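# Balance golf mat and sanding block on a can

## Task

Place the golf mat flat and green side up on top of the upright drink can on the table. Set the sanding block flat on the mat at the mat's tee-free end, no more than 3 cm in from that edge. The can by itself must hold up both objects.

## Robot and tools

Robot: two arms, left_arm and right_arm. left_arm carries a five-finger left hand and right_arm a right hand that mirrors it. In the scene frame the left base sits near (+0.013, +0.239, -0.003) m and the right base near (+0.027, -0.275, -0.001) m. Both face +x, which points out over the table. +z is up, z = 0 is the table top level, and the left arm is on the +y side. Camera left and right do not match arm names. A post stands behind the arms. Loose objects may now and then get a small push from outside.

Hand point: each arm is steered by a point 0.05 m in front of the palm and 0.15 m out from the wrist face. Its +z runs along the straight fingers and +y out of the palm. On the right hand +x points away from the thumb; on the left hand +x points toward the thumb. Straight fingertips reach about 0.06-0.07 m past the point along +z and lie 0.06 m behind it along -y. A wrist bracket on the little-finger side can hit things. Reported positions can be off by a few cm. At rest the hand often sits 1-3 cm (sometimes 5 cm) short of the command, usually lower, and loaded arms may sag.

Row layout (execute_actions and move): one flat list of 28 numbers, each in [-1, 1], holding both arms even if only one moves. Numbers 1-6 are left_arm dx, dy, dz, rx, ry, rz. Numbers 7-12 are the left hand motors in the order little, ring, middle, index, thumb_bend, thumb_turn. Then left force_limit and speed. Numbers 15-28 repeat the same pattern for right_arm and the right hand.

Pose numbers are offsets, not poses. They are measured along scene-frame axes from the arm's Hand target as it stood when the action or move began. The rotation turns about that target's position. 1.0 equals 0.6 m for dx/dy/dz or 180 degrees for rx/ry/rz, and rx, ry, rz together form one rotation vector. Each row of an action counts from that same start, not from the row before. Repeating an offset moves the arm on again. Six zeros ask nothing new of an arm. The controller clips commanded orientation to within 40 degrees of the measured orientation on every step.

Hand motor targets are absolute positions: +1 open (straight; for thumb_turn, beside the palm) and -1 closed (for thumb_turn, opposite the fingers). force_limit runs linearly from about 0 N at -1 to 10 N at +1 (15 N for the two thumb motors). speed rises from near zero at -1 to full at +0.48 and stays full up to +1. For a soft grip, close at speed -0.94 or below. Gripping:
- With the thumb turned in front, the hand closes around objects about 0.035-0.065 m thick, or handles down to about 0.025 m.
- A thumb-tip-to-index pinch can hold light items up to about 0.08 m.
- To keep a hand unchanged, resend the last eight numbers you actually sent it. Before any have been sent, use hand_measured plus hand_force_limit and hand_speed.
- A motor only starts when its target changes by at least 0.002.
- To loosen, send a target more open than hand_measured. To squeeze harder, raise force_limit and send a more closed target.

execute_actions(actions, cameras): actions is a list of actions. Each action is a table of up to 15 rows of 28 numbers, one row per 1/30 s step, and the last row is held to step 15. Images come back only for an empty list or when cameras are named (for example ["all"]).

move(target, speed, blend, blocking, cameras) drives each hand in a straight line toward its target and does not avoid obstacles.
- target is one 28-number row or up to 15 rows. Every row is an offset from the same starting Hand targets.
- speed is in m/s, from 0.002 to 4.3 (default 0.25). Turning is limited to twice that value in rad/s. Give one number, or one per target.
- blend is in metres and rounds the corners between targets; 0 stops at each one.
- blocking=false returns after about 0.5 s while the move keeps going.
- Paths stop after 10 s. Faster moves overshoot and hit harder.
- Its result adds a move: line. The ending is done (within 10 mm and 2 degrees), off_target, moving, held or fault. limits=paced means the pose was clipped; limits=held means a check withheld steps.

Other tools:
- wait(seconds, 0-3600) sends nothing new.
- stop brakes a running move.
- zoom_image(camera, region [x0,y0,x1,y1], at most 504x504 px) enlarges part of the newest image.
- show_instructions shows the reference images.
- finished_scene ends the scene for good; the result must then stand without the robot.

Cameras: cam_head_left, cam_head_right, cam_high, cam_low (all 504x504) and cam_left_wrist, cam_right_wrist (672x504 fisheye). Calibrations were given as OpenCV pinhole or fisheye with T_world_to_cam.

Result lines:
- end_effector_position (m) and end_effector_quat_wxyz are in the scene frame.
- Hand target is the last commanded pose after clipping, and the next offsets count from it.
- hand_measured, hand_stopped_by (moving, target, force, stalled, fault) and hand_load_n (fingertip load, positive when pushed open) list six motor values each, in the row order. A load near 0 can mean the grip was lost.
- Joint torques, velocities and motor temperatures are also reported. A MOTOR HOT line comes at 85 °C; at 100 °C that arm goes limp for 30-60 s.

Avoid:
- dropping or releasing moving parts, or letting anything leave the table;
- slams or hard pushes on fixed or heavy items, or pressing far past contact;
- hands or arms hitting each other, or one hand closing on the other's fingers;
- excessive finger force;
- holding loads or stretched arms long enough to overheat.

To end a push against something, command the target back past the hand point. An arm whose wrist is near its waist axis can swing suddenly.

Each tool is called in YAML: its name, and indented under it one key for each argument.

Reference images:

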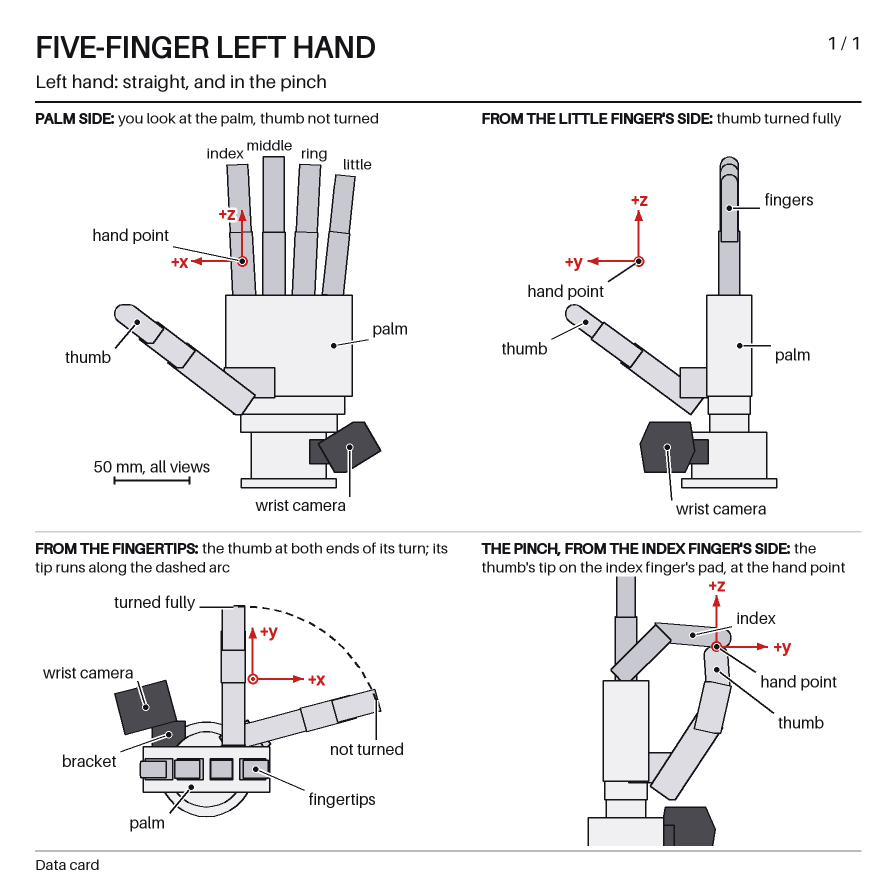

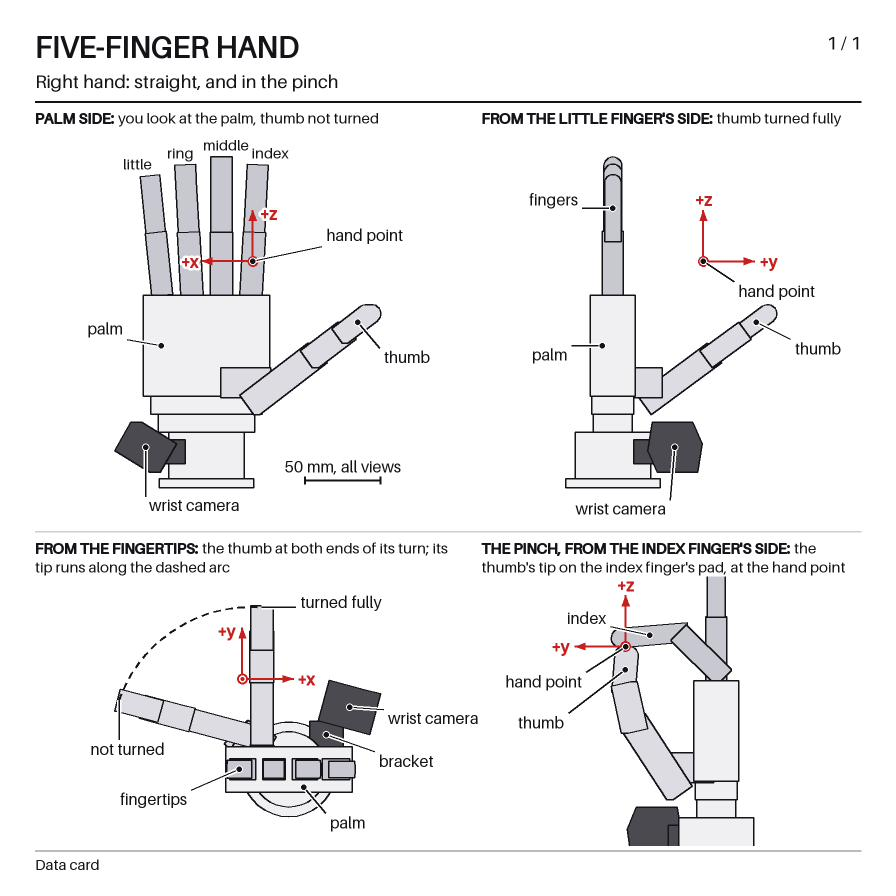

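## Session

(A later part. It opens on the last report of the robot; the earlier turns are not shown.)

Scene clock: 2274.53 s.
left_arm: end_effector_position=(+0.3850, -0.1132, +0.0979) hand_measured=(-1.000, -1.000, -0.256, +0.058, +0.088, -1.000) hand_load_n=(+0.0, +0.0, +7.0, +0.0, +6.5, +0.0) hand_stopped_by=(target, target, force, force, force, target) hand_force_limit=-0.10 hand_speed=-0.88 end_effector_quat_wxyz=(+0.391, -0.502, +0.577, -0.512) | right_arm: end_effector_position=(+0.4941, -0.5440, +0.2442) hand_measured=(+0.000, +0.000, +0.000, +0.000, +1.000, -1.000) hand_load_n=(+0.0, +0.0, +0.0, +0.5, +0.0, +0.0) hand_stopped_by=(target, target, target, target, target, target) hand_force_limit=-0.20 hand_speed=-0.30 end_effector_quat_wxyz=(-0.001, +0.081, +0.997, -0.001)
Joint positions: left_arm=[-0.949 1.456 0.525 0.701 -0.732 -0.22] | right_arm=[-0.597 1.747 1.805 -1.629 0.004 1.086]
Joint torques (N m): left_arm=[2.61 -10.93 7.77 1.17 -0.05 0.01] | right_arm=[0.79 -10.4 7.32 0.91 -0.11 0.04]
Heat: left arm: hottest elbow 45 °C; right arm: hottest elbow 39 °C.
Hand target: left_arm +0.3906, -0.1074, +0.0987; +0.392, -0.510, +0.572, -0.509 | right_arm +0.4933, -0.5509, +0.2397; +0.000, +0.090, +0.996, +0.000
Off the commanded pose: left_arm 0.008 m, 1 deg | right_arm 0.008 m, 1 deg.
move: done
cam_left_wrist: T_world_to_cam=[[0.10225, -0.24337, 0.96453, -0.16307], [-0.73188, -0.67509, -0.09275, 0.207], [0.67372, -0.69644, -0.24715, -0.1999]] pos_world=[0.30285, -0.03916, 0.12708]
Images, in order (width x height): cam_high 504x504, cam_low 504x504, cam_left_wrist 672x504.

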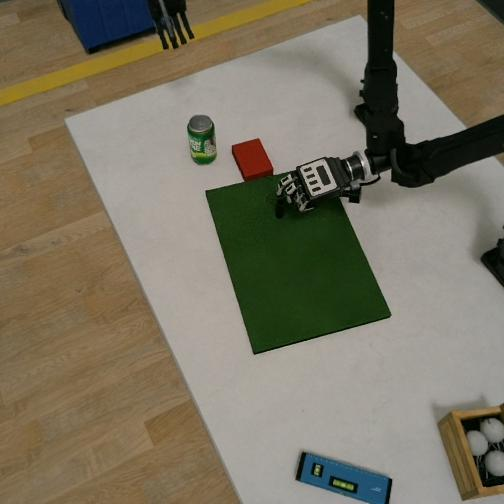

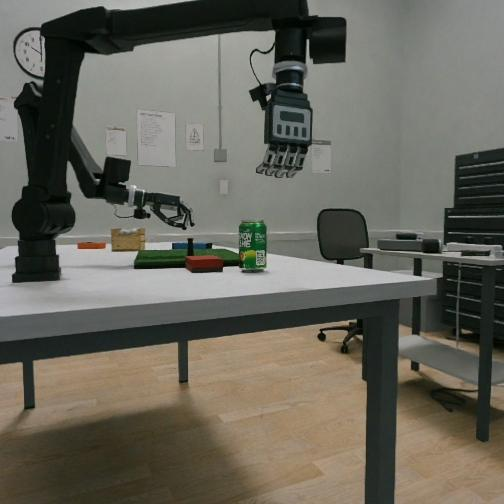

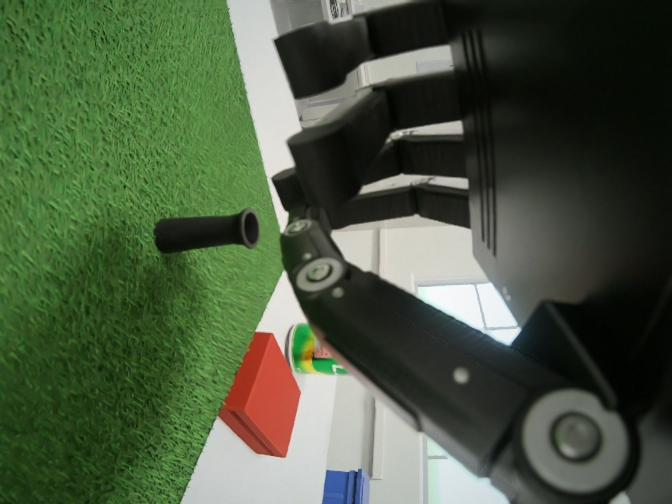

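move:
  target:
    - [0, 0, 0.1, 0,0,0, -1, -1, 0.3, 0.3, 0.4, -1, -0.1, -0.3, 0,0,0,0,0,0, 0,0,0,0,1,-1, -0.2, -0.3]
    - [-0.02, 0.01, 0.09, 0.5063,-0.0927,-0.0882, -1, -1, 0.3, 0.3, 0.4, -1, -0.1, -0.3, 0,0,0,0,0,0, 0,0,0,0,1,-1, -0.2, -0.3]
  cameras: ["cam_left_wrist","cam_low","cam_high"]
  speed: 0.15

Scene clock: 2376.37 s.
left_arm: end_effector_position=(+0.3764, -0.0808, +0.1433) hand_measured=(-1.000, -1.000, +0.300, +0.300, +0.400, -1.000) hand_load_n=(+0.0, +0.0, +0.0, +0.0, +0.5, +0.5) hand_stopped_by=(target, target, target, target, target, target) hand_force_limit=-0.10 hand_speed=-0.30 end_effector_quat_wxyz=(+0.633, +0.066, +0.770, -0.044) | right_arm: end_effector_position=(+0.4941, -0.5440, +0.2442) hand_measured=(+0.000, +0.000, +0.000, +0.000, +1.000, -1.000) hand_load_n=(+0.0, +0.0, +0.5, +0.0, +0.0, +0.0) hand_stopped_by=(target, target, target, target, target, target) hand_force_limit=-0.20 hand_speed=-0.30 end_effector_quat_wxyz=(-0.001, +0.081, +0.997, -0.001)
Joint positions: left_arm=[-1.115 1.484 0.676 0.475 -0.932 1.317] | right_arm=[-0.597 1.747 1.805 -1.629 0.004 1.086]
Joint torques (N m): left_arm=[-0.21 -10.11 11.41 2.18 -0.29 0.26] | right_arm=[0.09 -10.99 7.45 0.72 -0.1 0.14]
Heat: left arm: hottest elbow 45 °C; right arm: hottest elbow 39 °C.
Hand target: left_arm +0.3786, -0.1014, +0.1527; +0.640, +0.067, +0.763, -0.056 | right_arm +0.4933, -0.5509, +0.2397; +0.000, +0.090, +0.996, +0.000
Off the commanded pose: left_arm 0.023 m, 2 deg | right_arm 0.008 m, 1 deg.
move: off_target (left_arm)
cam_left_wrist: T_world_to_cam=[[-0.22062, -0.9321, -0.28725, 0.04719], [-0.65271, 0.35994, -0.66665, 0.36288], [0.72478, 0.04042, -0.6878, -0.05685]] pos_world=[0.28847, -0.08433, 0.21637]
Images, in order (width x height): cam_high 504x504, cam_low 504x504, cam_left_wrist 672x504.

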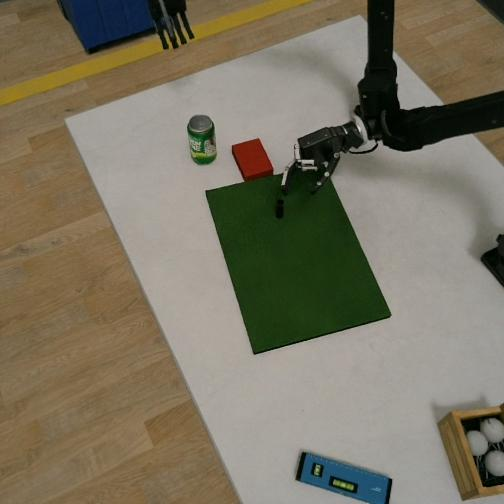

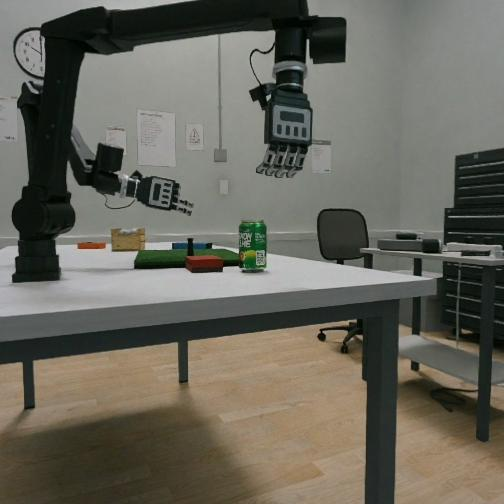

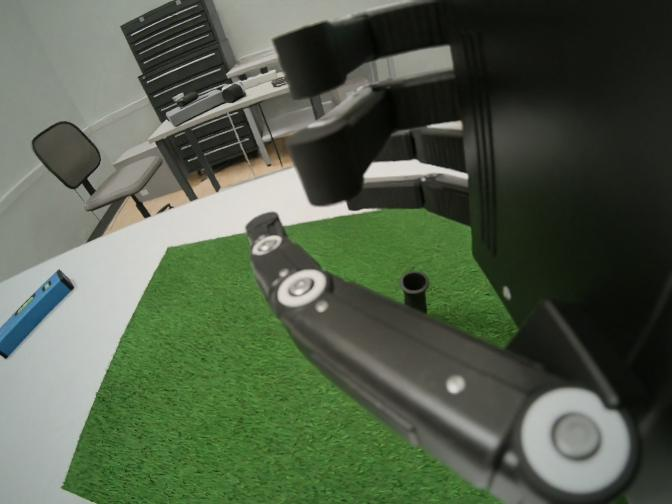

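move:
  target: [0.0257, -0.031, -0.1, 0,0,0, -1, -1, 0.3, 0.3, 0.4, -1, -0.1, -0.3, 0,0,0,0,0,0, 0,0,0,0,1,-1, -0.2, -0.3]
  cameras: ["cam_left_wrist","cam_low","cam_high"]
  speed: 0.1

zoom_image:
  camera: "cam_left_wrist"
  region: [200, 100, 500, 400]

Scene clock: 2493.03 s.
left_arm: end_effector_position=(+0.3875, -0.1045, +0.0855) hand_measured=(-1.000, -1.000, +0.300, +0.300, +0.400, -1.000) hand_load_n=(-0.5, +0.0, +0.0, -0.5, +0.0, +0.0) hand_stopped_by=(target, target, target, target, target, target) hand_force_limit=-0.10 hand_speed=-0.30 end_effector_quat_wxyz=(+0.633, +0.071, +0.769, -0.046) | right_arm: end_effector_position=(+0.4941, -0.5440, +0.2442) hand_measured=(+0.000, +0.000, +0.000, +0.000, +1.000, -1.000) hand_load_n=(+0.0, +0.0, +0.5, +0.0, +0.0, +0.0) hand_stopped_by=(target, target, target, target, target, target) hand_force_limit=-0.20 hand_speed=-0.30 end_effector_quat_wxyz=(-0.001, +0.081, +0.997, -0.001)
Joint positions: left_arm=[-1.115 1.691 0.703 0.661 -0.923 1.325] | right_arm=[-0.597 1.747 1.805 -1.629 0.004 1.086]
Joint torques (N m): left_arm=[0.91 -12.34 9.88 2.32 -0.15 0.24] | right_arm=[0.91 -10.64 7.21 0.92 -0.12 0.1]
Heat: left arm: hottest elbow 47 °C; right arm: hottest elbow 39 °C.
Hand target: left_arm +0.3941, -0.1200, +0.0927; +0.640, +0.067, +0.763, -0.056 | right_arm +0.4933, -0.5509, +0.2397; +0.000, +0.090, +0.996, +0.000
Off the commanded pose: left_arm 0.018 m, 2 deg | right_arm 0.008 m, 1 deg.
move: off_target (left_arm)
cam_left_wrist: T_world_to_cam=[[-0.23022, -0.92925, -0.28894, 0.01521], [-0.64834, 0.36789, -0.66657, 0.33927], [0.72571, 0.03387, -0.68716, -0.10474]] pos_world=[0.29948, -0.10713, 0.15857]
Images, in order (width x height): cam_high 504x504, cam_low 504x504, cam_left_wrist 672x504.

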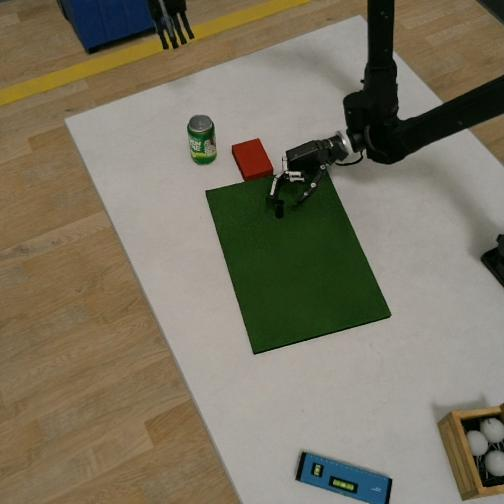

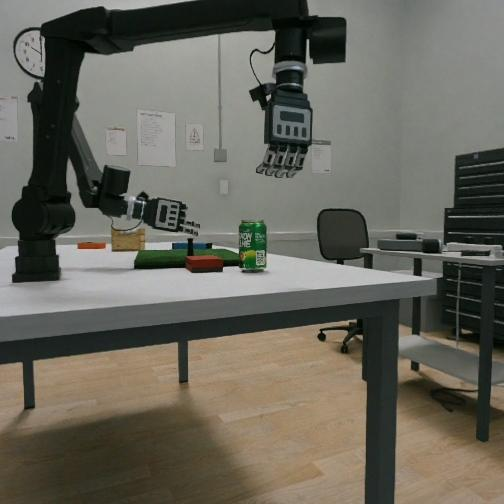

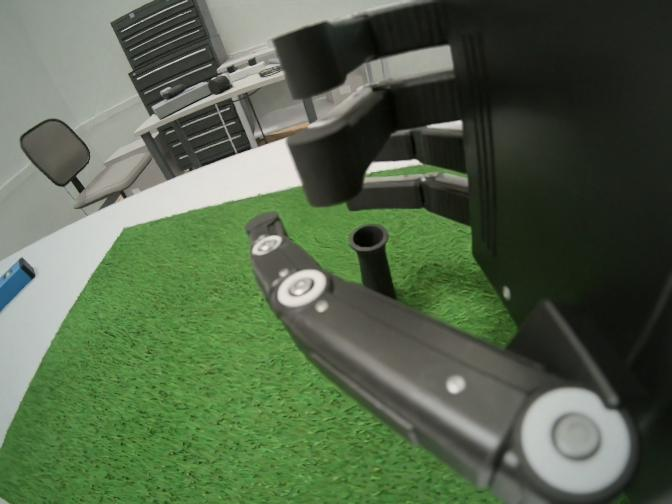

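Scaled by 1.680 from the camera's image (finer frame: 960x720).

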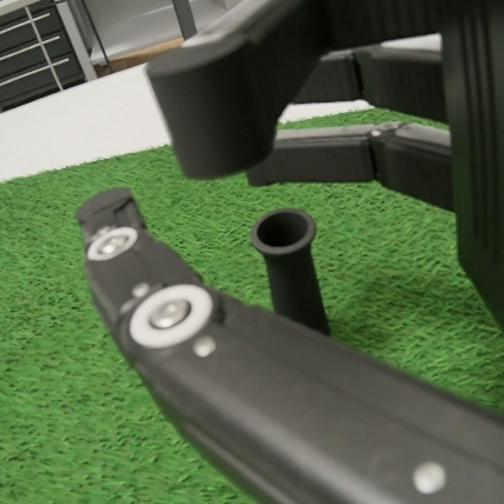

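move:
  target: [-0.006, -0.0117, -0.04, 0,0,0, -1, -1, 0.3, 0.3, 0.4, -1, -0.1, -0.3, 0,0,0,0,0,0, 0,0,0,0,1,-1, -0.2, -0.3]
  cameras: ["cam_left_wrist"]
  speed: 0.08

zoom_image:
  camera: "cam_left_wrist"
  region: [200, 100, 500, 400]

Scene clock: 2534.13 s.
left_arm: end_effector_position=(+0.3897, -0.1072, +0.0631) hand_measured=(-1.000, -1.000, +0.300, +0.300, +0.400, -1.000) hand_load_n=(+0.0, +0.0, +0.0, +0.0, +0.0, +0.5) hand_stopped_by=(target, target, target, target, target, target) hand_force_limit=-0.10 hand_speed=-0.30 end_effector_quat_wxyz=(+0.633, +0.069, +0.770, -0.041) | right_arm: end_effector_position=(+0.4941, -0.5440, +0.2442) hand_measured=(+0.000, +0.000, +0.000, +0.000, +1.000, -1.000) hand_load_n=(+0.0, +0.0, +0.5, +0.0, +0.0, +0.0) hand_stopped_by=(target, target, target, target, target, target) hand_force_limit=-0.20 hand_speed=-0.30 end_effector_quat_wxyz=(-0.001, +0.081, +0.997, -0.001)
Joint positions: left_arm=[-1.115 1.765 0.711 0.722 -0.932 1.325] | right_arm=[-0.597 1.747 1.805 -1.629 0.004 1.086]
Joint torques (N m): left_arm=[-0.32 -12.92 9.24 2.18 -0.3 0.18] | right_arm=[1.44 -10.58 7.39 0.81 -0.11 0.07]
Heat: left arm: hottest elbow 46 °C; right arm: hottest elbow 39 °C.
Hand target: left_arm +0.3905, -0.1270, +0.0686; +0.640, +0.067, +0.763, -0.056 | right_arm +0.4933, -0.5509, +0.2397; +0.000, +0.090, +0.996, +0.000
Off the commanded pose: left_arm 0.021 m, 2 deg | right_arm 0.008 m, 1 deg.
move: off_target (left_arm)
cam_left_wrist: T_world_to_cam=[[-0.22136, -0.92961, -0.29465, 0.00352], [-0.65115, 0.36582, -0.66497, 0.32744], [0.72595, 0.04466, -0.68629, -0.12065]] pos_world=[0.30157, -0.11112, 0.13598]

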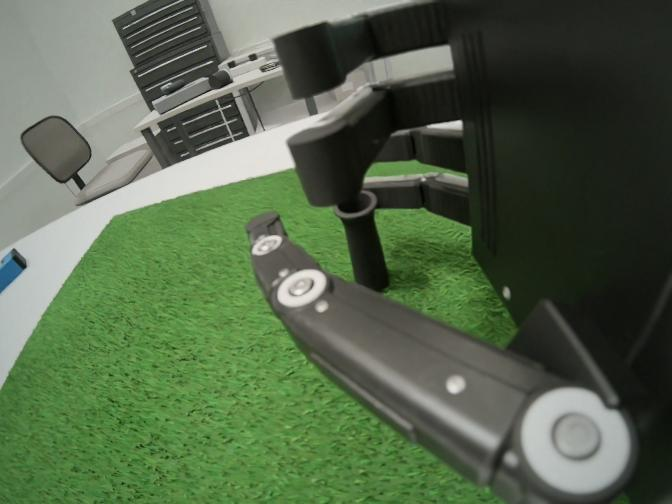

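Scaled by 1.680 from the camera's image (finer frame: 960x720).

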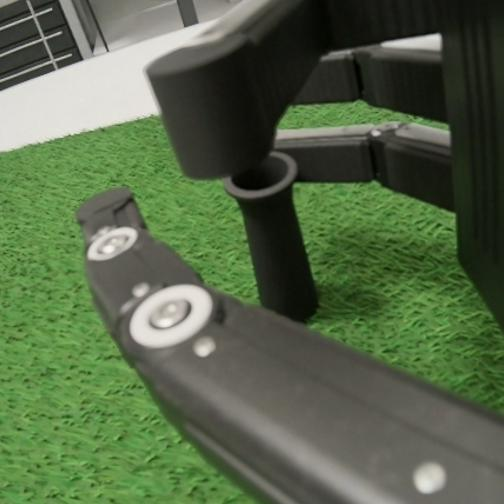

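move:
  target: [-0.0125, -0.0092, -0.045, 0,0,0, -1, -1, 0.3, 0.3, 0.4, -1, -0.1, -0.3, 0,0,0,0,0,0, 0,0,0,0,1,-1, -0.2, -0.3]
  cameras: ["cam_left_wrist", "cam_low"]
  speed: 0.06

zoom_image:
  camera: "cam_left_wrist"
  region: [200, 100, 500, 400]

zoom_image:
  camera: "cam_low"
  region: [120, 170, 300, 290]

Scene clock: 2573.43 s.
left_arm: end_effector_position=(+0.3829, -0.1149, +0.0408) hand_measured=(-1.000, -1.000, +0.300, +0.300, +0.400, -1.000) hand_load_n=(+0.0, -0.5, +0.0, +0.0, +0.0, +0.5) hand_stopped_by=(target, target, target, target, target, target) hand_force_limit=-0.10 hand_speed=-0.30 end_effector_quat_wxyz=(+0.635, +0.072, +0.768, -0.041) | right_arm: end_effector_position=(+0.4941, -0.5440, +0.2442) hand_measured=(+0.000, +0.000, +0.000, +0.000, +1.000, -1.000) hand_load_n=(+0.0, +0.0, +0.0, +0.0, +0.0, +0.0) hand_stopped_by=(target, target, target, target, target, target) hand_force_limit=-0.20 hand_speed=-0.30 end_effector_quat_wxyz=(-0.001, +0.081, +0.997, -0.001)
Joint positions: left_arm=[-1.138 1.84 0.718 0.79 -0.952 1.325] | right_arm=[-0.597 1.747 1.805 -1.629 0.004 1.086]
Joint torques (N m): left_arm=[-0.09 -13.04 8.42 2.17 -0.3 0.08] | right_arm=[0.85 -10.99 7.46 0.85 -0.17 0.11]
Heat: left arm: hottest elbow 47 °C; right arm: hottest elbow 39 °C.
Hand target: left_arm +0.3829, -0.1325, +0.0416; +0.640, +0.067, +0.763, -0.056 | right_arm +0.4933, -0.5509, +0.2397; +0.000, +0.090, +0.996, +0.000
Off the commanded pose: left_arm 0.018 m, 2 deg | right_arm 0.008 m, 1 deg.
move: off_target (left_arm)
cam_left_wrist: T_world_to_cam=[[-0.22347, -0.92779, -0.29879, -0.01042], [-0.64584, 0.37053, -0.66753, 0.30969], [0.73004, 0.04379, -0.682, -0.13246]] pos_world=[0.29438, -0.11862, 0.11328]
Images, in order (width x height): cam_low 504x504, cam_left_wrist 672x504.

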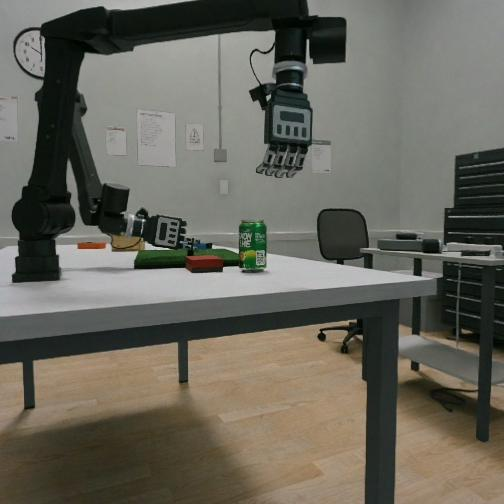

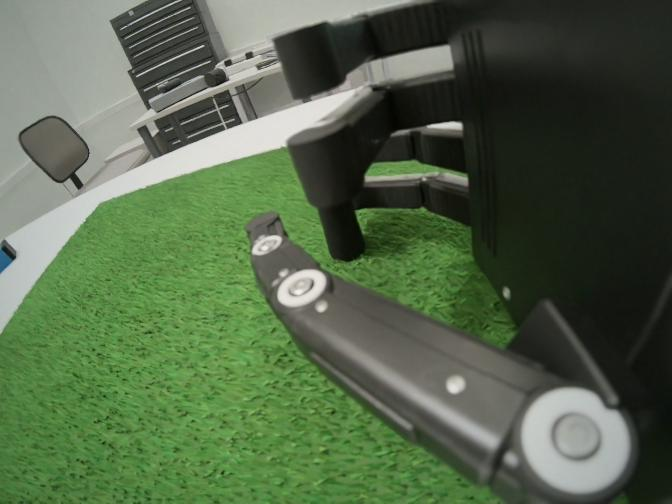

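Scaled by 1.680 from the camera's image (finer frame: 960x720).

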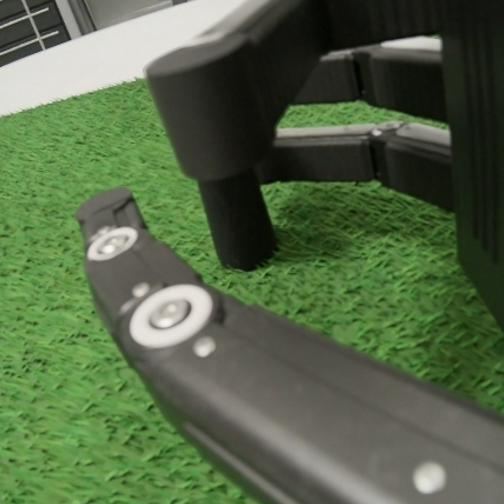

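Scaled by 2.800.

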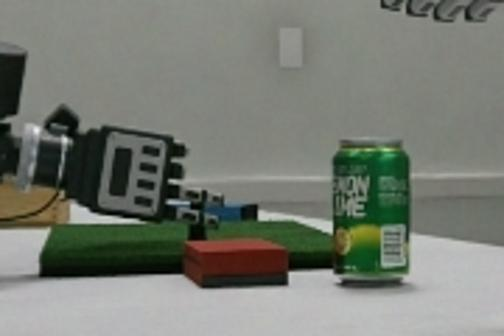

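move:
  target: [0, 0, -0.012, 0,0,0, -1, -1, 0.3, 0.3, 0.4, -1, -0.1, -0.3, 0,0,0,0,0,0, 0,0,0,0,1,-1, -0.2, -0.3]
  cameras: []
  speed: 0.05

Scene clock: 2590.67 s.
left_arm: end_effector_position=(+0.3829, -0.1148, +0.0340) hand_measured=(-1.000, -1.000, +0.300, +0.300, +0.400, -1.000) hand_load_n=(+0.0, +0.0, +0.0, +0.0, +0.0, +0.5) hand_stopped_by=(target, target, target, target, target, target) hand_force_limit=-0.10 hand_speed=-0.30 end_effector_quat_wxyz=(+0.635, +0.072, +0.768, -0.041) | right_arm: end_effector_position=(+0.4941, -0.5440, +0.2442) hand_measured=(+0.000, +0.000, +0.000, +0.000, +1.000, -1.000) hand_load_n=(+0.0, +0.0, +0.0, +0.0, +0.0, +0.0) hand_stopped_by=(target, target, target, target, target, target) hand_force_limit=-0.20 hand_speed=-0.30 end_effector_quat_wxyz=(-0.001, +0.081, +0.997, -0.001)
Joint positions: left_arm=[-1.138 1.86 0.718 0.81 -0.952 1.325] | right_arm=[-0.597 1.747 1.805 -1.629 0.004 1.086]
Joint torques (N m): left_arm=[-0.03 -13.16 8.27 2.18 -0.28 0.09] | right_arm=[0.5 -10.64 7.54 0.55 -0.06 0.08]
Heat: left arm: hottest elbow 46 °C; right arm: hottest elbow 39 °C.
Hand target: left_arm +0.3829, -0.1325, +0.0345; +0.640, +0.067, +0.763, -0.056 | right_arm +0.4933, -0.5509, +0.2397; +0.000, +0.090, +0.996, +0.000
Off the commanded pose: left_arm 0.018 m, 2 deg | right_arm 0.008 m, 1 deg.
move: off_target (left_arm)

move:
  target: [0, 0, 0, 0,0,0, -1, -1, -0.3, -0.3, -0.2, -1, 0.1, -0.88, 0,0,0,0,0,0, 0,0,0,0,1,-1, -0.2, -0.3]
  cameras: ["cam_left_wrist", "cam_low"]
  speed: 0.05

zoom_image:
  camera: "cam_left_wrist"
  region: [200, 100, 500, 400]

Scene clock: 2602.43 s.
left_arm: end_effector_position=(+0.3839, -0.1189, +0.0324) hand_measured=(-1.000, -1.000, -0.076, -0.044, +0.182, -1.000) hand_load_n=(+0.0, +0.0, +7.5, +6.0, +8.5, +0.0) hand_stopped_by=(target, target, force, force, force, target) hand_force_limit=0.10 hand_speed=-0.88 end_effector_quat_wxyz=(+0.635, +0.069, +0.768, -0.048) | right_arm: end_effector_position=(+0.4941, -0.5440, +0.2442) hand_measured=(+0.000, +0.000, +0.000, +0.000, +1.000, -1.000) hand_load_n=(+0.0, +0.0, +0.0, +0.0, +0.0, +0.0) hand_stopped_by=(target, target, target, target, target, target) hand_force_limit=-0.20 hand_speed=-0.30 end_effector_quat_wxyz=(-0.001, +0.081, +0.997, -0.001)
Joint positions: left_arm=[-1.138 1.866 0.725 0.811 -0.946 1.313] | right_arm=[-0.597 1.747 1.805 -1.629 0.004 1.086]
Joint torques (N m): left_arm=[0.03 -13.68 7.72 2.17 -0.5 0.2] | right_arm=[1.26 -10.4 7.31 0.57 -0.09 0.06]
Heat: left arm: hottest elbow 46 °C; right arm: hottest elbow 39 °C.
Hand target: left_arm +0.3829, -0.1325, +0.0344; +0.640, +0.067, +0.763, -0.056 | right_arm +0.4933, -0.5509, +0.2397; +0.000, +0.090, +0.996, +0.000
Off the commanded pose: left_arm 0.014 m, 1 deg | right_arm 0.008 m, 1 deg.
move: done
cam_left_wrist: T_world_to_cam=[[-0.22746, -0.93131, -0.28447, -0.01588], [-0.64645, 0.36288, -0.67113, 0.30562], [0.72826, 0.03124, -0.68459, -0.13954]] pos_world=[0.29558, -0.12134, 0.10507]
Images, in order (width x height): cam_low 504x504, cam_left_wrist 672x504.

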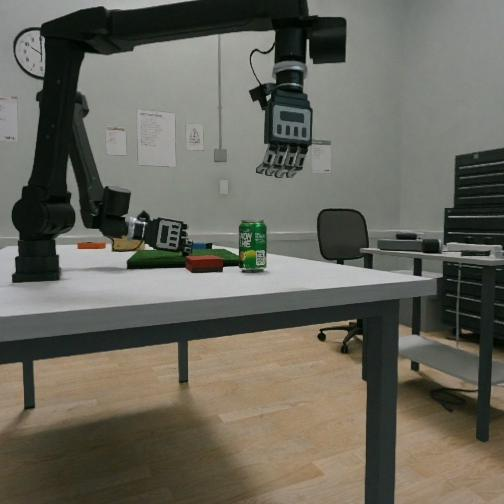

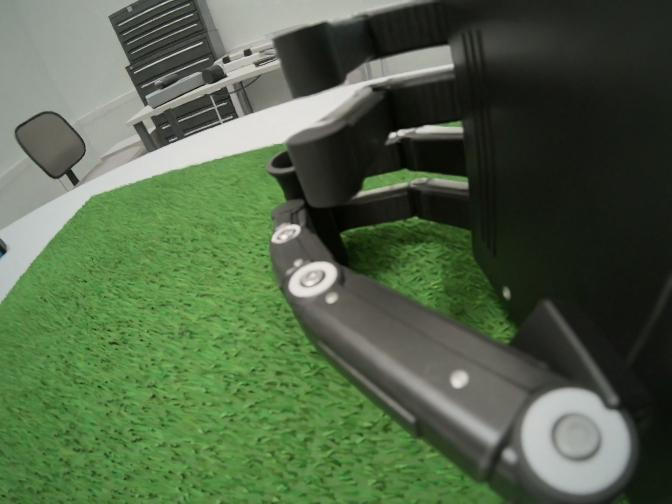

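Scaled by 1.680 from the camera's image (finer frame: 960x720).

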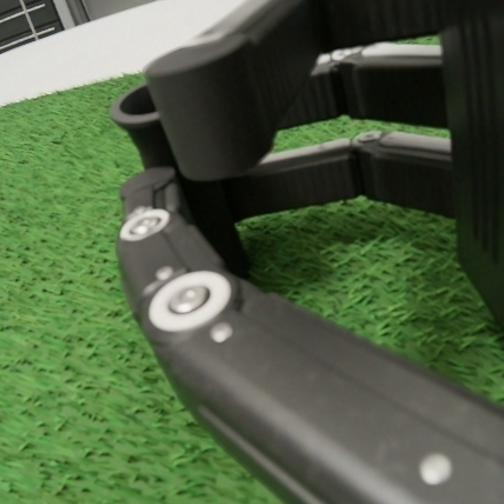

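move:
  target:
    - [0, 0, 0, 0,0,0, -1, -1, 0.3, 0.3, 0.4, -1, 0.1, -0.7, 0,0,0,0,0,0, 0,0,0,0,1,-1, -0.2, -0.3]
    - [0, 0.013, 0, 0,0,0, -1, -1, 0.3, 0.3, 0.4, -1, 0.1, -0.7, 0,0,0,0,0,0, 0,0,0,0,1,-1, -0.2, -0.3]
  cameras: ["cam_left_wrist"]
  speed: 0.05

zoom_image:
  camera: "cam_left_wrist"
  region: [200, 100, 500, 400]

Scene clock: 2636.17 s.
left_arm: end_effector_position=(+0.3843, -0.1196, +0.0344) hand_measured=(-1.000, -1.000, +0.300, +0.300, +0.400, -1.000) hand_load_n=(+0.0, +0.0, +0.0, +0.0, +0.0, +0.0) hand_stopped_by=(target, target, target, target, target, target) hand_force_limit=0.10 hand_speed=-0.70 end_effector_quat_wxyz=(+0.638, +0.063, +0.766, -0.052) | right_arm: end_effector_position=(+0.4941, -0.5440, +0.2442) hand_measured=(+0.000, +0.000, +0.000, +0.000, +1.000, -1.000) hand_load_n=(+0.0, +0.0, +0.0, +0.0, +0.0, +0.0) hand_stopped_by=(target, target, target, target, target, target) hand_force_limit=-0.20 hand_speed=-0.30 end_effector_quat_wxyz=(-0.001, +0.081, +0.997, -0.001)
Joint positions: left_arm=[-1.139 1.866 0.725 0.826 -0.95 1.313] | right_arm=[-0.597 1.747 1.805 -1.629 0.004 1.086]
Joint torques (N m): left_arm=[0.62 -14.39 6.13 2.11 -0.12 0.24] | right_arm=[0.56 -10.75 7.51 0.43 -0.07 0.09]
Heat: left arm: hottest elbow 44 °C; right arm: hottest elbow 39 °C.
Hand target: left_arm +0.3830, -0.1246, +0.0343; +0.640, +0.067, +0.763, -0.056 | right_arm +0.4933, -0.5509, +0.2397; +0.000, +0.090, +0.996, +0.000
Off the commanded pose: left_arm 0.005 m, 1 deg | right_arm 0.008 m, 1 deg.
move: done
cam_left_wrist: T_world_to_cam=[[-0.22277, -0.93557, -0.274, -0.01853], [-0.6425, 0.35229, -0.68051, 0.30505], [0.73319, 0.02446, -0.67958, -0.14132]] pos_world=[0.29548, -0.12134, 0.10647]

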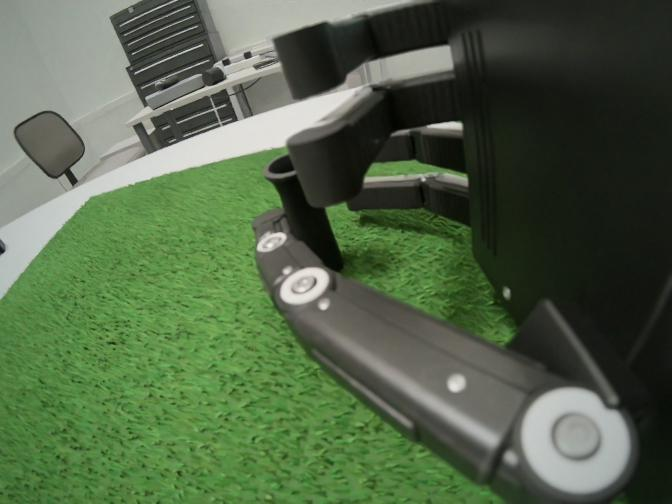

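Scaled by 1.680 from the camera's image (finer frame: 960x720).

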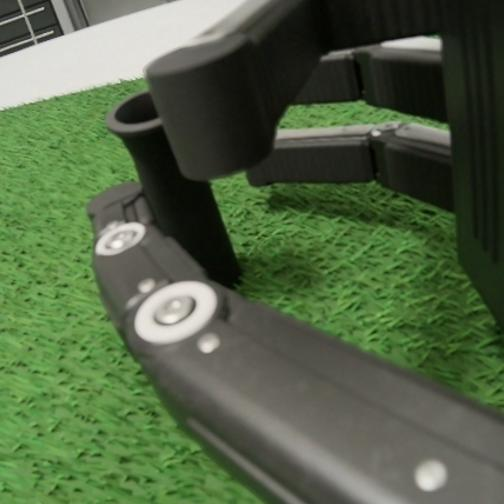

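move:
  target:
    - [-0.0175, 0.0, 0, 0,0,0, -1, -1, 0.3, 0.3, 0.4, -1, 0.1, -0.7, 0,0,0,0,0,0, 0,0,0,0,1,-1, -0.2, -0.3]
    - [-0.0175, 0.0193, 0, 0,0,0, -1, -1, 0.3, 0.3, 0.4, -1, 0.1, -0.7, 0,0,0,0,0,0, 0,0,0,0,1,-1, -0.2, -0.3]
  cameras: ["cam_left_wrist"]
  speed: 0.05

zoom_image:
  camera: "cam_left_wrist"
  region: [200, 100, 500, 400]

Scene clock: 2659.83 s.
left_arm: end_effector_position=(+0.3750, -0.1126, +0.0312) hand_measured=(-1.000, -1.000, +0.300, +0.300, +0.400, -1.000) hand_load_n=(+0.0, +0.0, +0.0, +0.0, +0.0, +0.0) hand_stopped_by=(target, target, target, target, target, target) hand_force_limit=0.10 hand_speed=-0.70 end_effector_quat_wxyz=(+0.638, +0.067, +0.766, -0.050) | right_arm: end_effector_position=(+0.4941, -0.5440, +0.2442) hand_measured=(+0.000, +0.000, +0.000, +0.000, +1.000, -1.000) hand_load_n=(+0.0, +0.0, +0.0, +0.0, +0.0, +0.0) hand_stopped_by=(target, target, target, target, target, target) hand_force_limit=-0.20 hand_speed=-0.30 end_effector_quat_wxyz=(-0.001, +0.081, +0.997, -0.001)
Joint positions: left_arm=[-1.152 1.862 0.696 0.843 -0.961 1.313] | right_arm=[-0.597 1.747 1.805 -1.629 0.004 1.086]
Joint torques (N m): left_arm=[0.79 -15.33 4.88 2.04 -0.13 0.19] | right_arm=[0.44 -11.05 7.47 0.81 -0.12 0.1]
Motor temperatures (°C): left_arm=[32 33 43 31 32 33] | right_arm=[30 36 39 33 32 31]
Heat: left arm: hottest elbow 43 °C; right arm: hottest elbow 39 °C.
Hand target: left_arm +0.3725, -0.1130, +0.0344; +0.640, +0.067, +0.763, -0.056 | right_arm +0.4933, -0.5509, +0.2397; +0.000, +0.090, +0.996, +0.000
Off the commanded pose: left_arm 0.004 m, 1 deg | right_arm 0.008 m, 1 deg.
move: done
cam_left_wrist: T_world_to_cam=[[-0.22537, -0.93273, -0.28147, -0.01336], [-0.64145, 0.35951, -0.67771, 0.29478], [0.73331, 0.02781, -0.67933, -0.13652]] pos_world=[0.28619, -0.11464, 0.10327]

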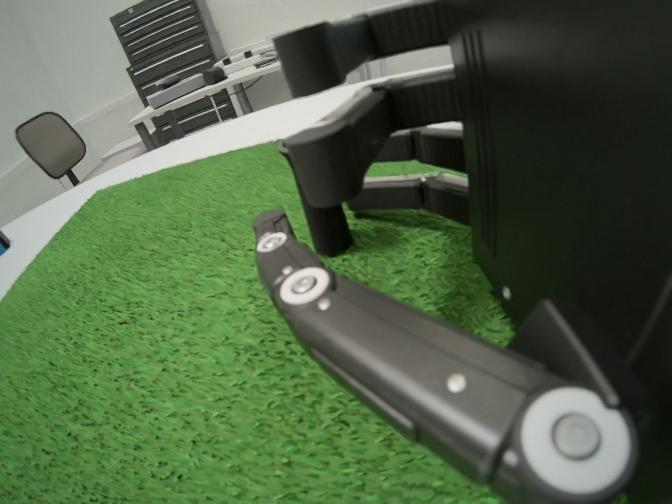

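Scaled by 1.680 from the camera's image (finer frame: 960x720).

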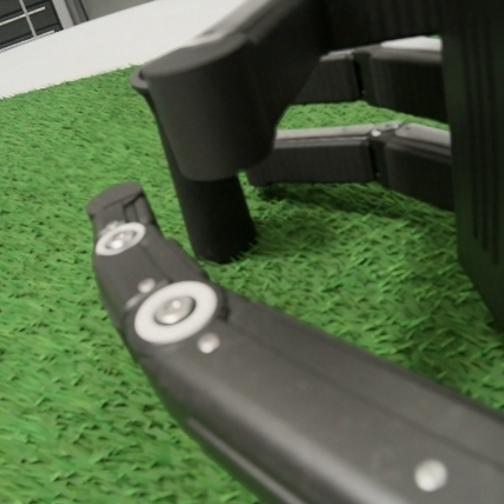

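move:
  target:
    - [-0.0125, 0.01, 0.006, 0,0,0, -1, -1, 0.3, 0.3, 0.4, -1, 0.1, -0.7, 0,0,0,0,0,0, 0,0,0,0,1,-1, -0.2, -0.3]
    - [-0.0125, 0.01, 0.006, 0,0,0, -1, -1, 0.3, 0.3, 0.06, -1, 0.1, -0.85, 0,0,0,0,0,0, 0,0,0,0,1,-1, -0.2, -0.3]
  cameras: ["cam_left_wrist"]
  speed: 0.05

zoom_image:
  camera: "cam_left_wrist"
  region: [200, 100, 500, 400]

Scene clock: 2677.57 s.
left_arm: end_effector_position=(+0.3718, -0.1045, +0.0366) hand_measured=(-1.000, -1.000, +0.300, +0.300, +0.060, -1.000) hand_load_n=(+0.0, +0.0, +0.0, +0.0, +0.0, +0.5) hand_stopped_by=(target, target, target, target, target, target) hand_force_limit=0.10 hand_speed=-0.85 end_effector_quat_wxyz=(+0.639, +0.065, +0.765, -0.048) | right_arm: end_effector_position=(+0.4941, -0.5440, +0.2442) hand_measured=(+0.000, +0.000, +0.000, +0.000, +1.000, -1.000) hand_load_n=(+0.0, +0.0, +0.0, +0.5, +0.0, +0.0) hand_stopped_by=(target, target, target, target, target, target) hand_force_limit=-0.20 hand_speed=-0.30 end_effector_quat_wxyz=(-0.001, +0.081, +0.997, -0.001)
Joint positions: left_arm=[-1.152 1.836 0.673 0.843 -0.966 1.313] | right_arm=[-0.597 1.747 1.805 -1.629 0.004 1.086]
Joint torques (N m): left_arm=[-0.03 -14.86 4.81 1.99 -0.28 0.13] | right_arm=[0.09 -11.28 7.28 0.8 -0.1 0.06]
Heat: left arm: hottest elbow 42 °C; right arm: hottest elbow 39 °C.
Hand target: left_arm +0.3651, -0.1071, +0.0380; +0.640, +0.067, +0.763, -0.056 | right_arm +0.4933, -0.5509, +0.2397; +0.000, +0.090, +0.996, +0.000
Off the commanded pose: left_arm 0.007 m, 1 deg | right_arm 0.008 m, 1 deg.
move: done
cam_left_wrist: T_world_to_cam=[[-0.21956, -0.93442, -0.28044, -0.00745], [-0.64149, 0.35485, -0.68012, 0.29306], [0.73504, 0.03058, -0.67734, -0.13118]] pos_world=[0.28278, -0.10694, 0.10837]

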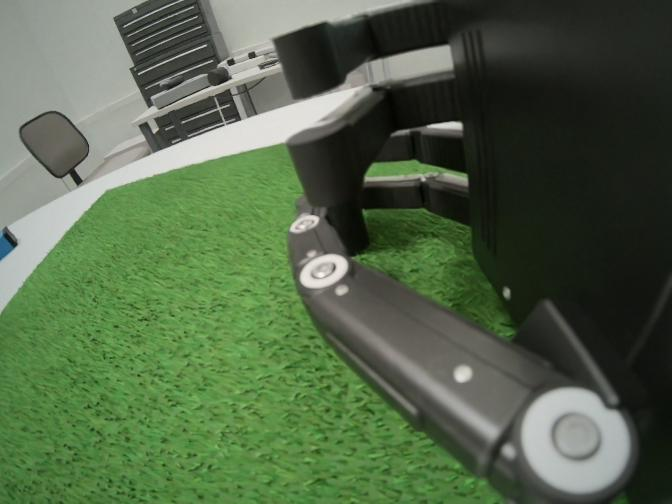

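Scaled by 1.680 from the camera's image (finer frame: 960x720).

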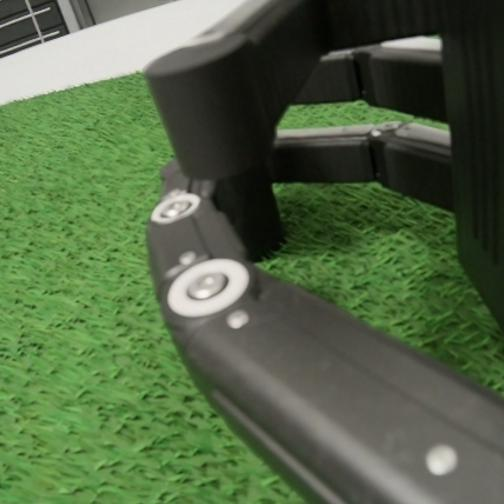

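move:
  target: [0, 0, 0, 0,0,0, -1, -1, -0.3, -0.3, 0.04, -1, 0.1, -0.9, 0,0,0,0,0,0, 0,0,0,0,1,-1, -0.2, -0.3]
  cameras: ["cam_left_wrist","cam_low"]
  speed: 0.05

zoom_image:
  camera: "cam_left_wrist"
  region: [200, 100, 500, 400]

Scene clock: 2688.83 s.
left_arm: end_effector_position=(+0.3718, -0.1064, +0.0357) hand_measured=(-1.000, -1.000, -0.014, +0.042, +0.040, -1.000) hand_load_n=(+0.0, +0.0, +7.0, +4.0, +3.0, +0.0) hand_stopped_by=(target, target, force, force, target, target) hand_force_limit=0.10 hand_speed=-0.90 end_effector_quat_wxyz=(+0.638, +0.064, +0.766, -0.054) | right_arm: end_effector_position=(+0.4941, -0.5440, +0.2442) hand_measured=(+0.000, +0.000, +0.000, +0.000, +1.000, -1.000) hand_load_n=(+0.0, +0.0, +0.0, +0.0, +0.0, +0.0) hand_stopped_by=(target, target, target, target, target, target) hand_force_limit=-0.20 hand_speed=-0.30 end_effector_quat_wxyz=(-0.001, +0.081, +0.997, -0.001)
Joint positions: left_arm=[-1.152 1.836 0.673 0.843 -0.958 1.306] | right_arm=[-0.597 1.747 1.805 -1.629 0.004 1.086]
Joint torques (N m): left_arm=[-0.03 -14.92 4.82 1.95 -0.57 0.21] | right_arm=[-0.03 -10.87 7.25 0.69 -0.11 0.11]
Heat: left arm: hottest elbow 42 °C; right arm: hottest elbow 39 °C.
Hand target: left_arm +0.3651, -0.1071, +0.0380; +0.640, +0.067, +0.763, -0.056 | right_arm +0.4933, -0.5509, +0.2397; +0.000, +0.090, +0.996, +0.000
Off the commanded pose: left_arm 0.007 m, 1 deg | right_arm 0.008 m, 1 deg.
move: done
cam_left_wrist: T_world_to_cam=[[-0.22676, -0.93525, -0.27182, -0.0071], [-0.64146, 0.35342, -0.68089, 0.29298], [0.73287, 0.01996, -0.68007, -0.13189]] pos_world=[0.28298, -0.10755, 0.10787]
Images, in order (width x height): cam_low 504x504, cam_left_wrist 672x504.

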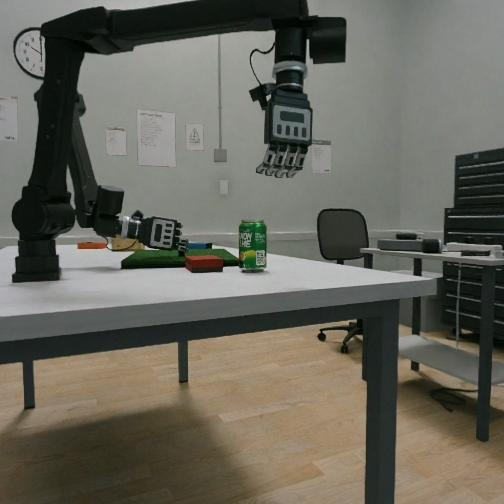

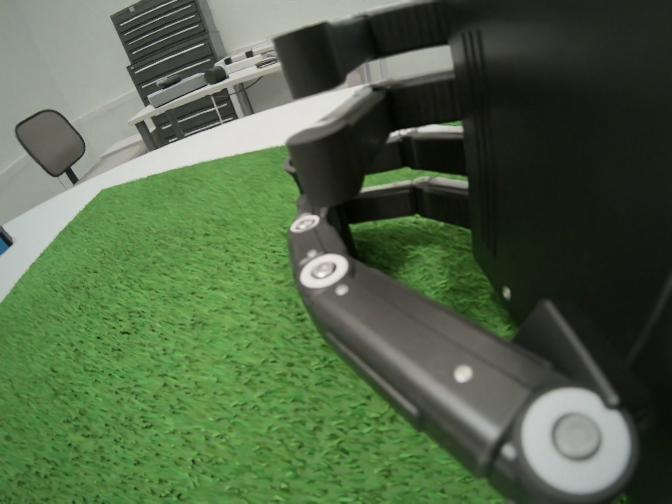

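Scaled by 1.680 from the camera's image (finer frame: 960x720).

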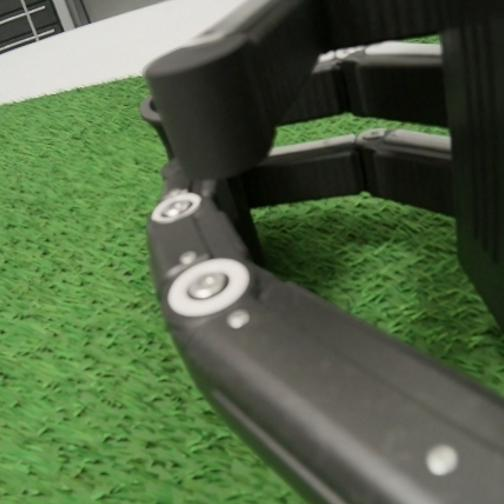

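move:
  target: [0, 0, 0, 0,0,0, -1, -1, -0.4, -0.4, -0.15, -1, 0.3, -0.9, 0,0,0,0,0,0, 0,0,0,0,1,-1, -0.2, -0.3]
  cameras: ["cam_left_wrist"]
  speed: 0.05

Scene clock: 2696.43 s.
left_arm: end_effector_position=(+0.3718, -0.1061, +0.0357) hand_measured=(-1.000, -1.000, -0.014, +0.026, -0.010, -1.000) hand_load_n=(+0.5, +0.0, +7.5, +8.0, +9.5, +0.5) hand_stopped_by=(target, target, force, force, force, target) hand_force_limit=0.30 hand_speed=-0.90 end_effector_quat_wxyz=(+0.638, +0.063, +0.766, -0.054) | right_arm: end_effector_position=(+0.4941, -0.5440, +0.2442) hand_measured=(+0.000, +0.000, +0.000, +0.000, +1.000, -1.000) hand_load_n=(+0.0, +0.0, +0.0, +0.5, +0.0, +0.0) hand_stopped_by=(target, target, target, target, target, target) hand_force_limit=-0.20 hand_speed=-0.30 end_effector_quat_wxyz=(-0.001, +0.081, +0.997, -0.001)
Joint positions: left_arm=[-1.152 1.836 0.673 0.843 -0.96 1.304] | right_arm=[-0.597 1.747 1.805 -1.629 0.004 1.086]
Joint torques (N m): left_arm=[-0.09 -14.92 4.81 1.96 -0.52 0.23] | right_arm=[0.73 -11.22 7.32 0.65 -0.09 0.14]
Heat: left arm: hottest elbow 42 °C; right arm: hottest elbow 39 °C.
Hand target: left_arm +0.3651, -0.1071, +0.0380; +0.640, +0.067, +0.763, -0.056 | right_arm +0.4933, -0.5509, +0.2397; +0.000, +0.090, +0.996, +0.000
Off the commanded pose: left_arm 0.007 m, 1 deg | right_arm 0.008 m, 1 deg.
move: done
cam_left_wrist: T_world_to_cam=[[-0.22504, -0.93611, -0.27028, -0.00768], [-0.64201, 0.35113, -0.68156, 0.29282], [0.73293, 0.02015, -0.68001, -0.13196]] pos_world=[0.28298, -0.10735, 0.10776]

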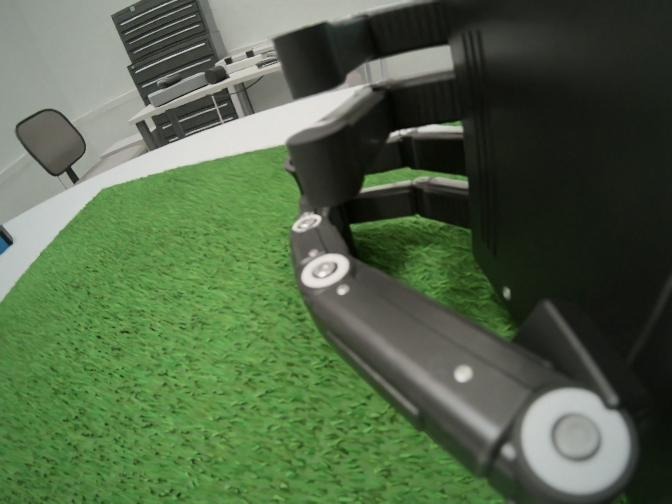

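move:
  target: [0.001, 0.0052, 0.063, -0.0219,0.004,0, -1, -1, -0.4, -0.4, -0.15, -1, 0.3, -0.9, 0,0,0,0,0,0, 0,0,0,0,1,-1, -0.2, -0.3]
  cameras: ["cam_left_wrist","cam_low","cam_high"]
  speed: 0.05

zoom_image:
  camera: "cam_low"
  region: [100, 170, 300, 290]

Scene clock: 2718.50 s.
left_arm: end_effector_position=(+0.3655, -0.1009, +0.0604) hand_measured=(-1.000, -1.000, -0.014, +0.026, -0.010, -1.000) hand_load_n=(+0.0, +0.0, +6.5, +7.5, +9.5, +1.0) hand_stopped_by=(target, target, force, force, force, target) hand_force_limit=0.30 hand_speed=-0.90 end_effector_quat_wxyz=(+0.630, +0.045, +0.771, -0.078) | right_arm: end_effector_position=(+0.4941, -0.5440, +0.2442) hand_measured=(+0.000, +0.000, +0.000, +0.000, +1.000, -1.000) hand_load_n=(+0.0, +0.0, +0.0, +0.0, +0.0, +0.0) hand_stopped_by=(target, target, target, target, target, target) hand_force_limit=-0.20 hand_speed=-0.30 end_effector_quat_wxyz=(-0.001, +0.081, +0.997, -0.001)
Joint positions: left_arm=[-1.153 1.72 0.647 0.739 -0.942 1.232] | right_arm=[-0.597 1.747 1.805 -1.629 0.004 1.086]
Joint torques (N m): left_arm=[0.85 -16.03 6.65 1.39 -0.37 0.36] | right_arm=[0.62 -10.29 7.35 0.79 -0.09 0.11]
Heat: left arm: hottest elbow 41 °C; right arm: hottest elbow 39 °C.
Hand target: left_arm +0.3656, -0.1040, +0.0759; +0.637, +0.045, +0.765, -0.083 | right_arm +0.4933, -0.5509, +0.2397; +0.000, +0.090, +0.996, +0.000
Off the commanded pose: left_arm 0.016 m, 1 deg | right_arm 0.008 m, 1 deg.
move: off_target (left_arm)
cam_left_wrist: T_world_to_cam=[[-0.2339, -0.94948, -0.20924, 0.00068], [-0.6568, 0.31298, -0.68604, 0.30563], [0.71687, -0.02304, -0.69683, -0.10806]] pos_world=[0.27837, -0.0975, 0.13452]
Images, in order (width x height): cam_high 504x504, cam_low 504x504, cam_left_wrist 672x504.

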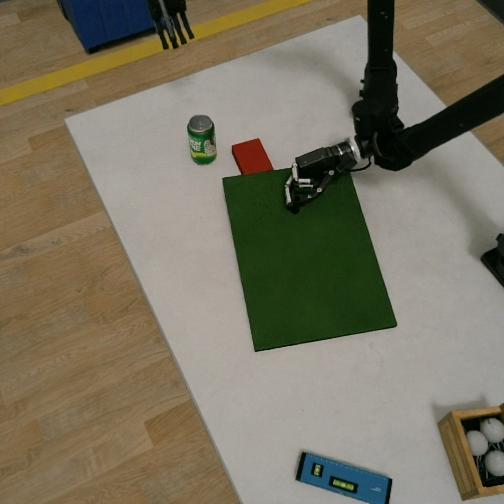

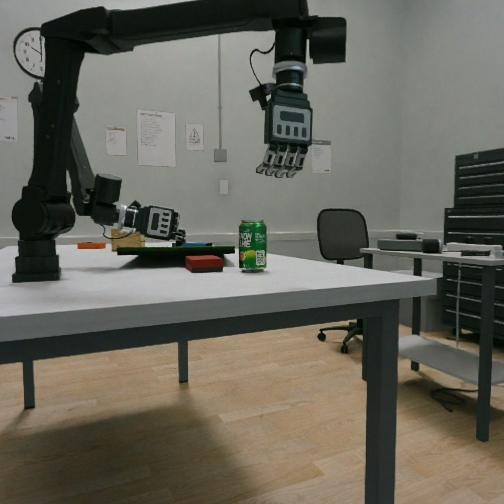

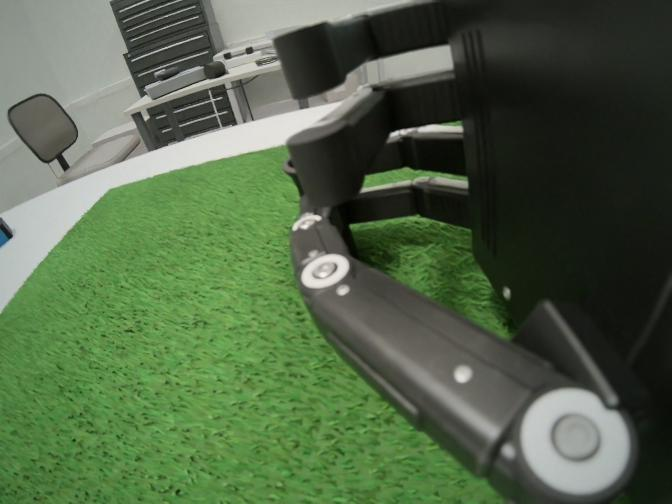

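Scaled by 2.520.

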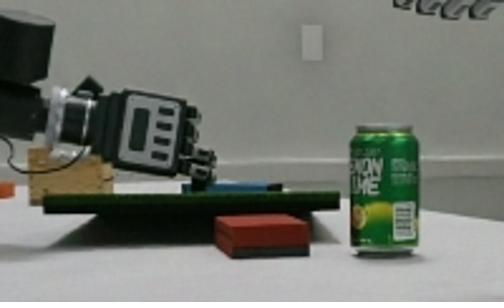

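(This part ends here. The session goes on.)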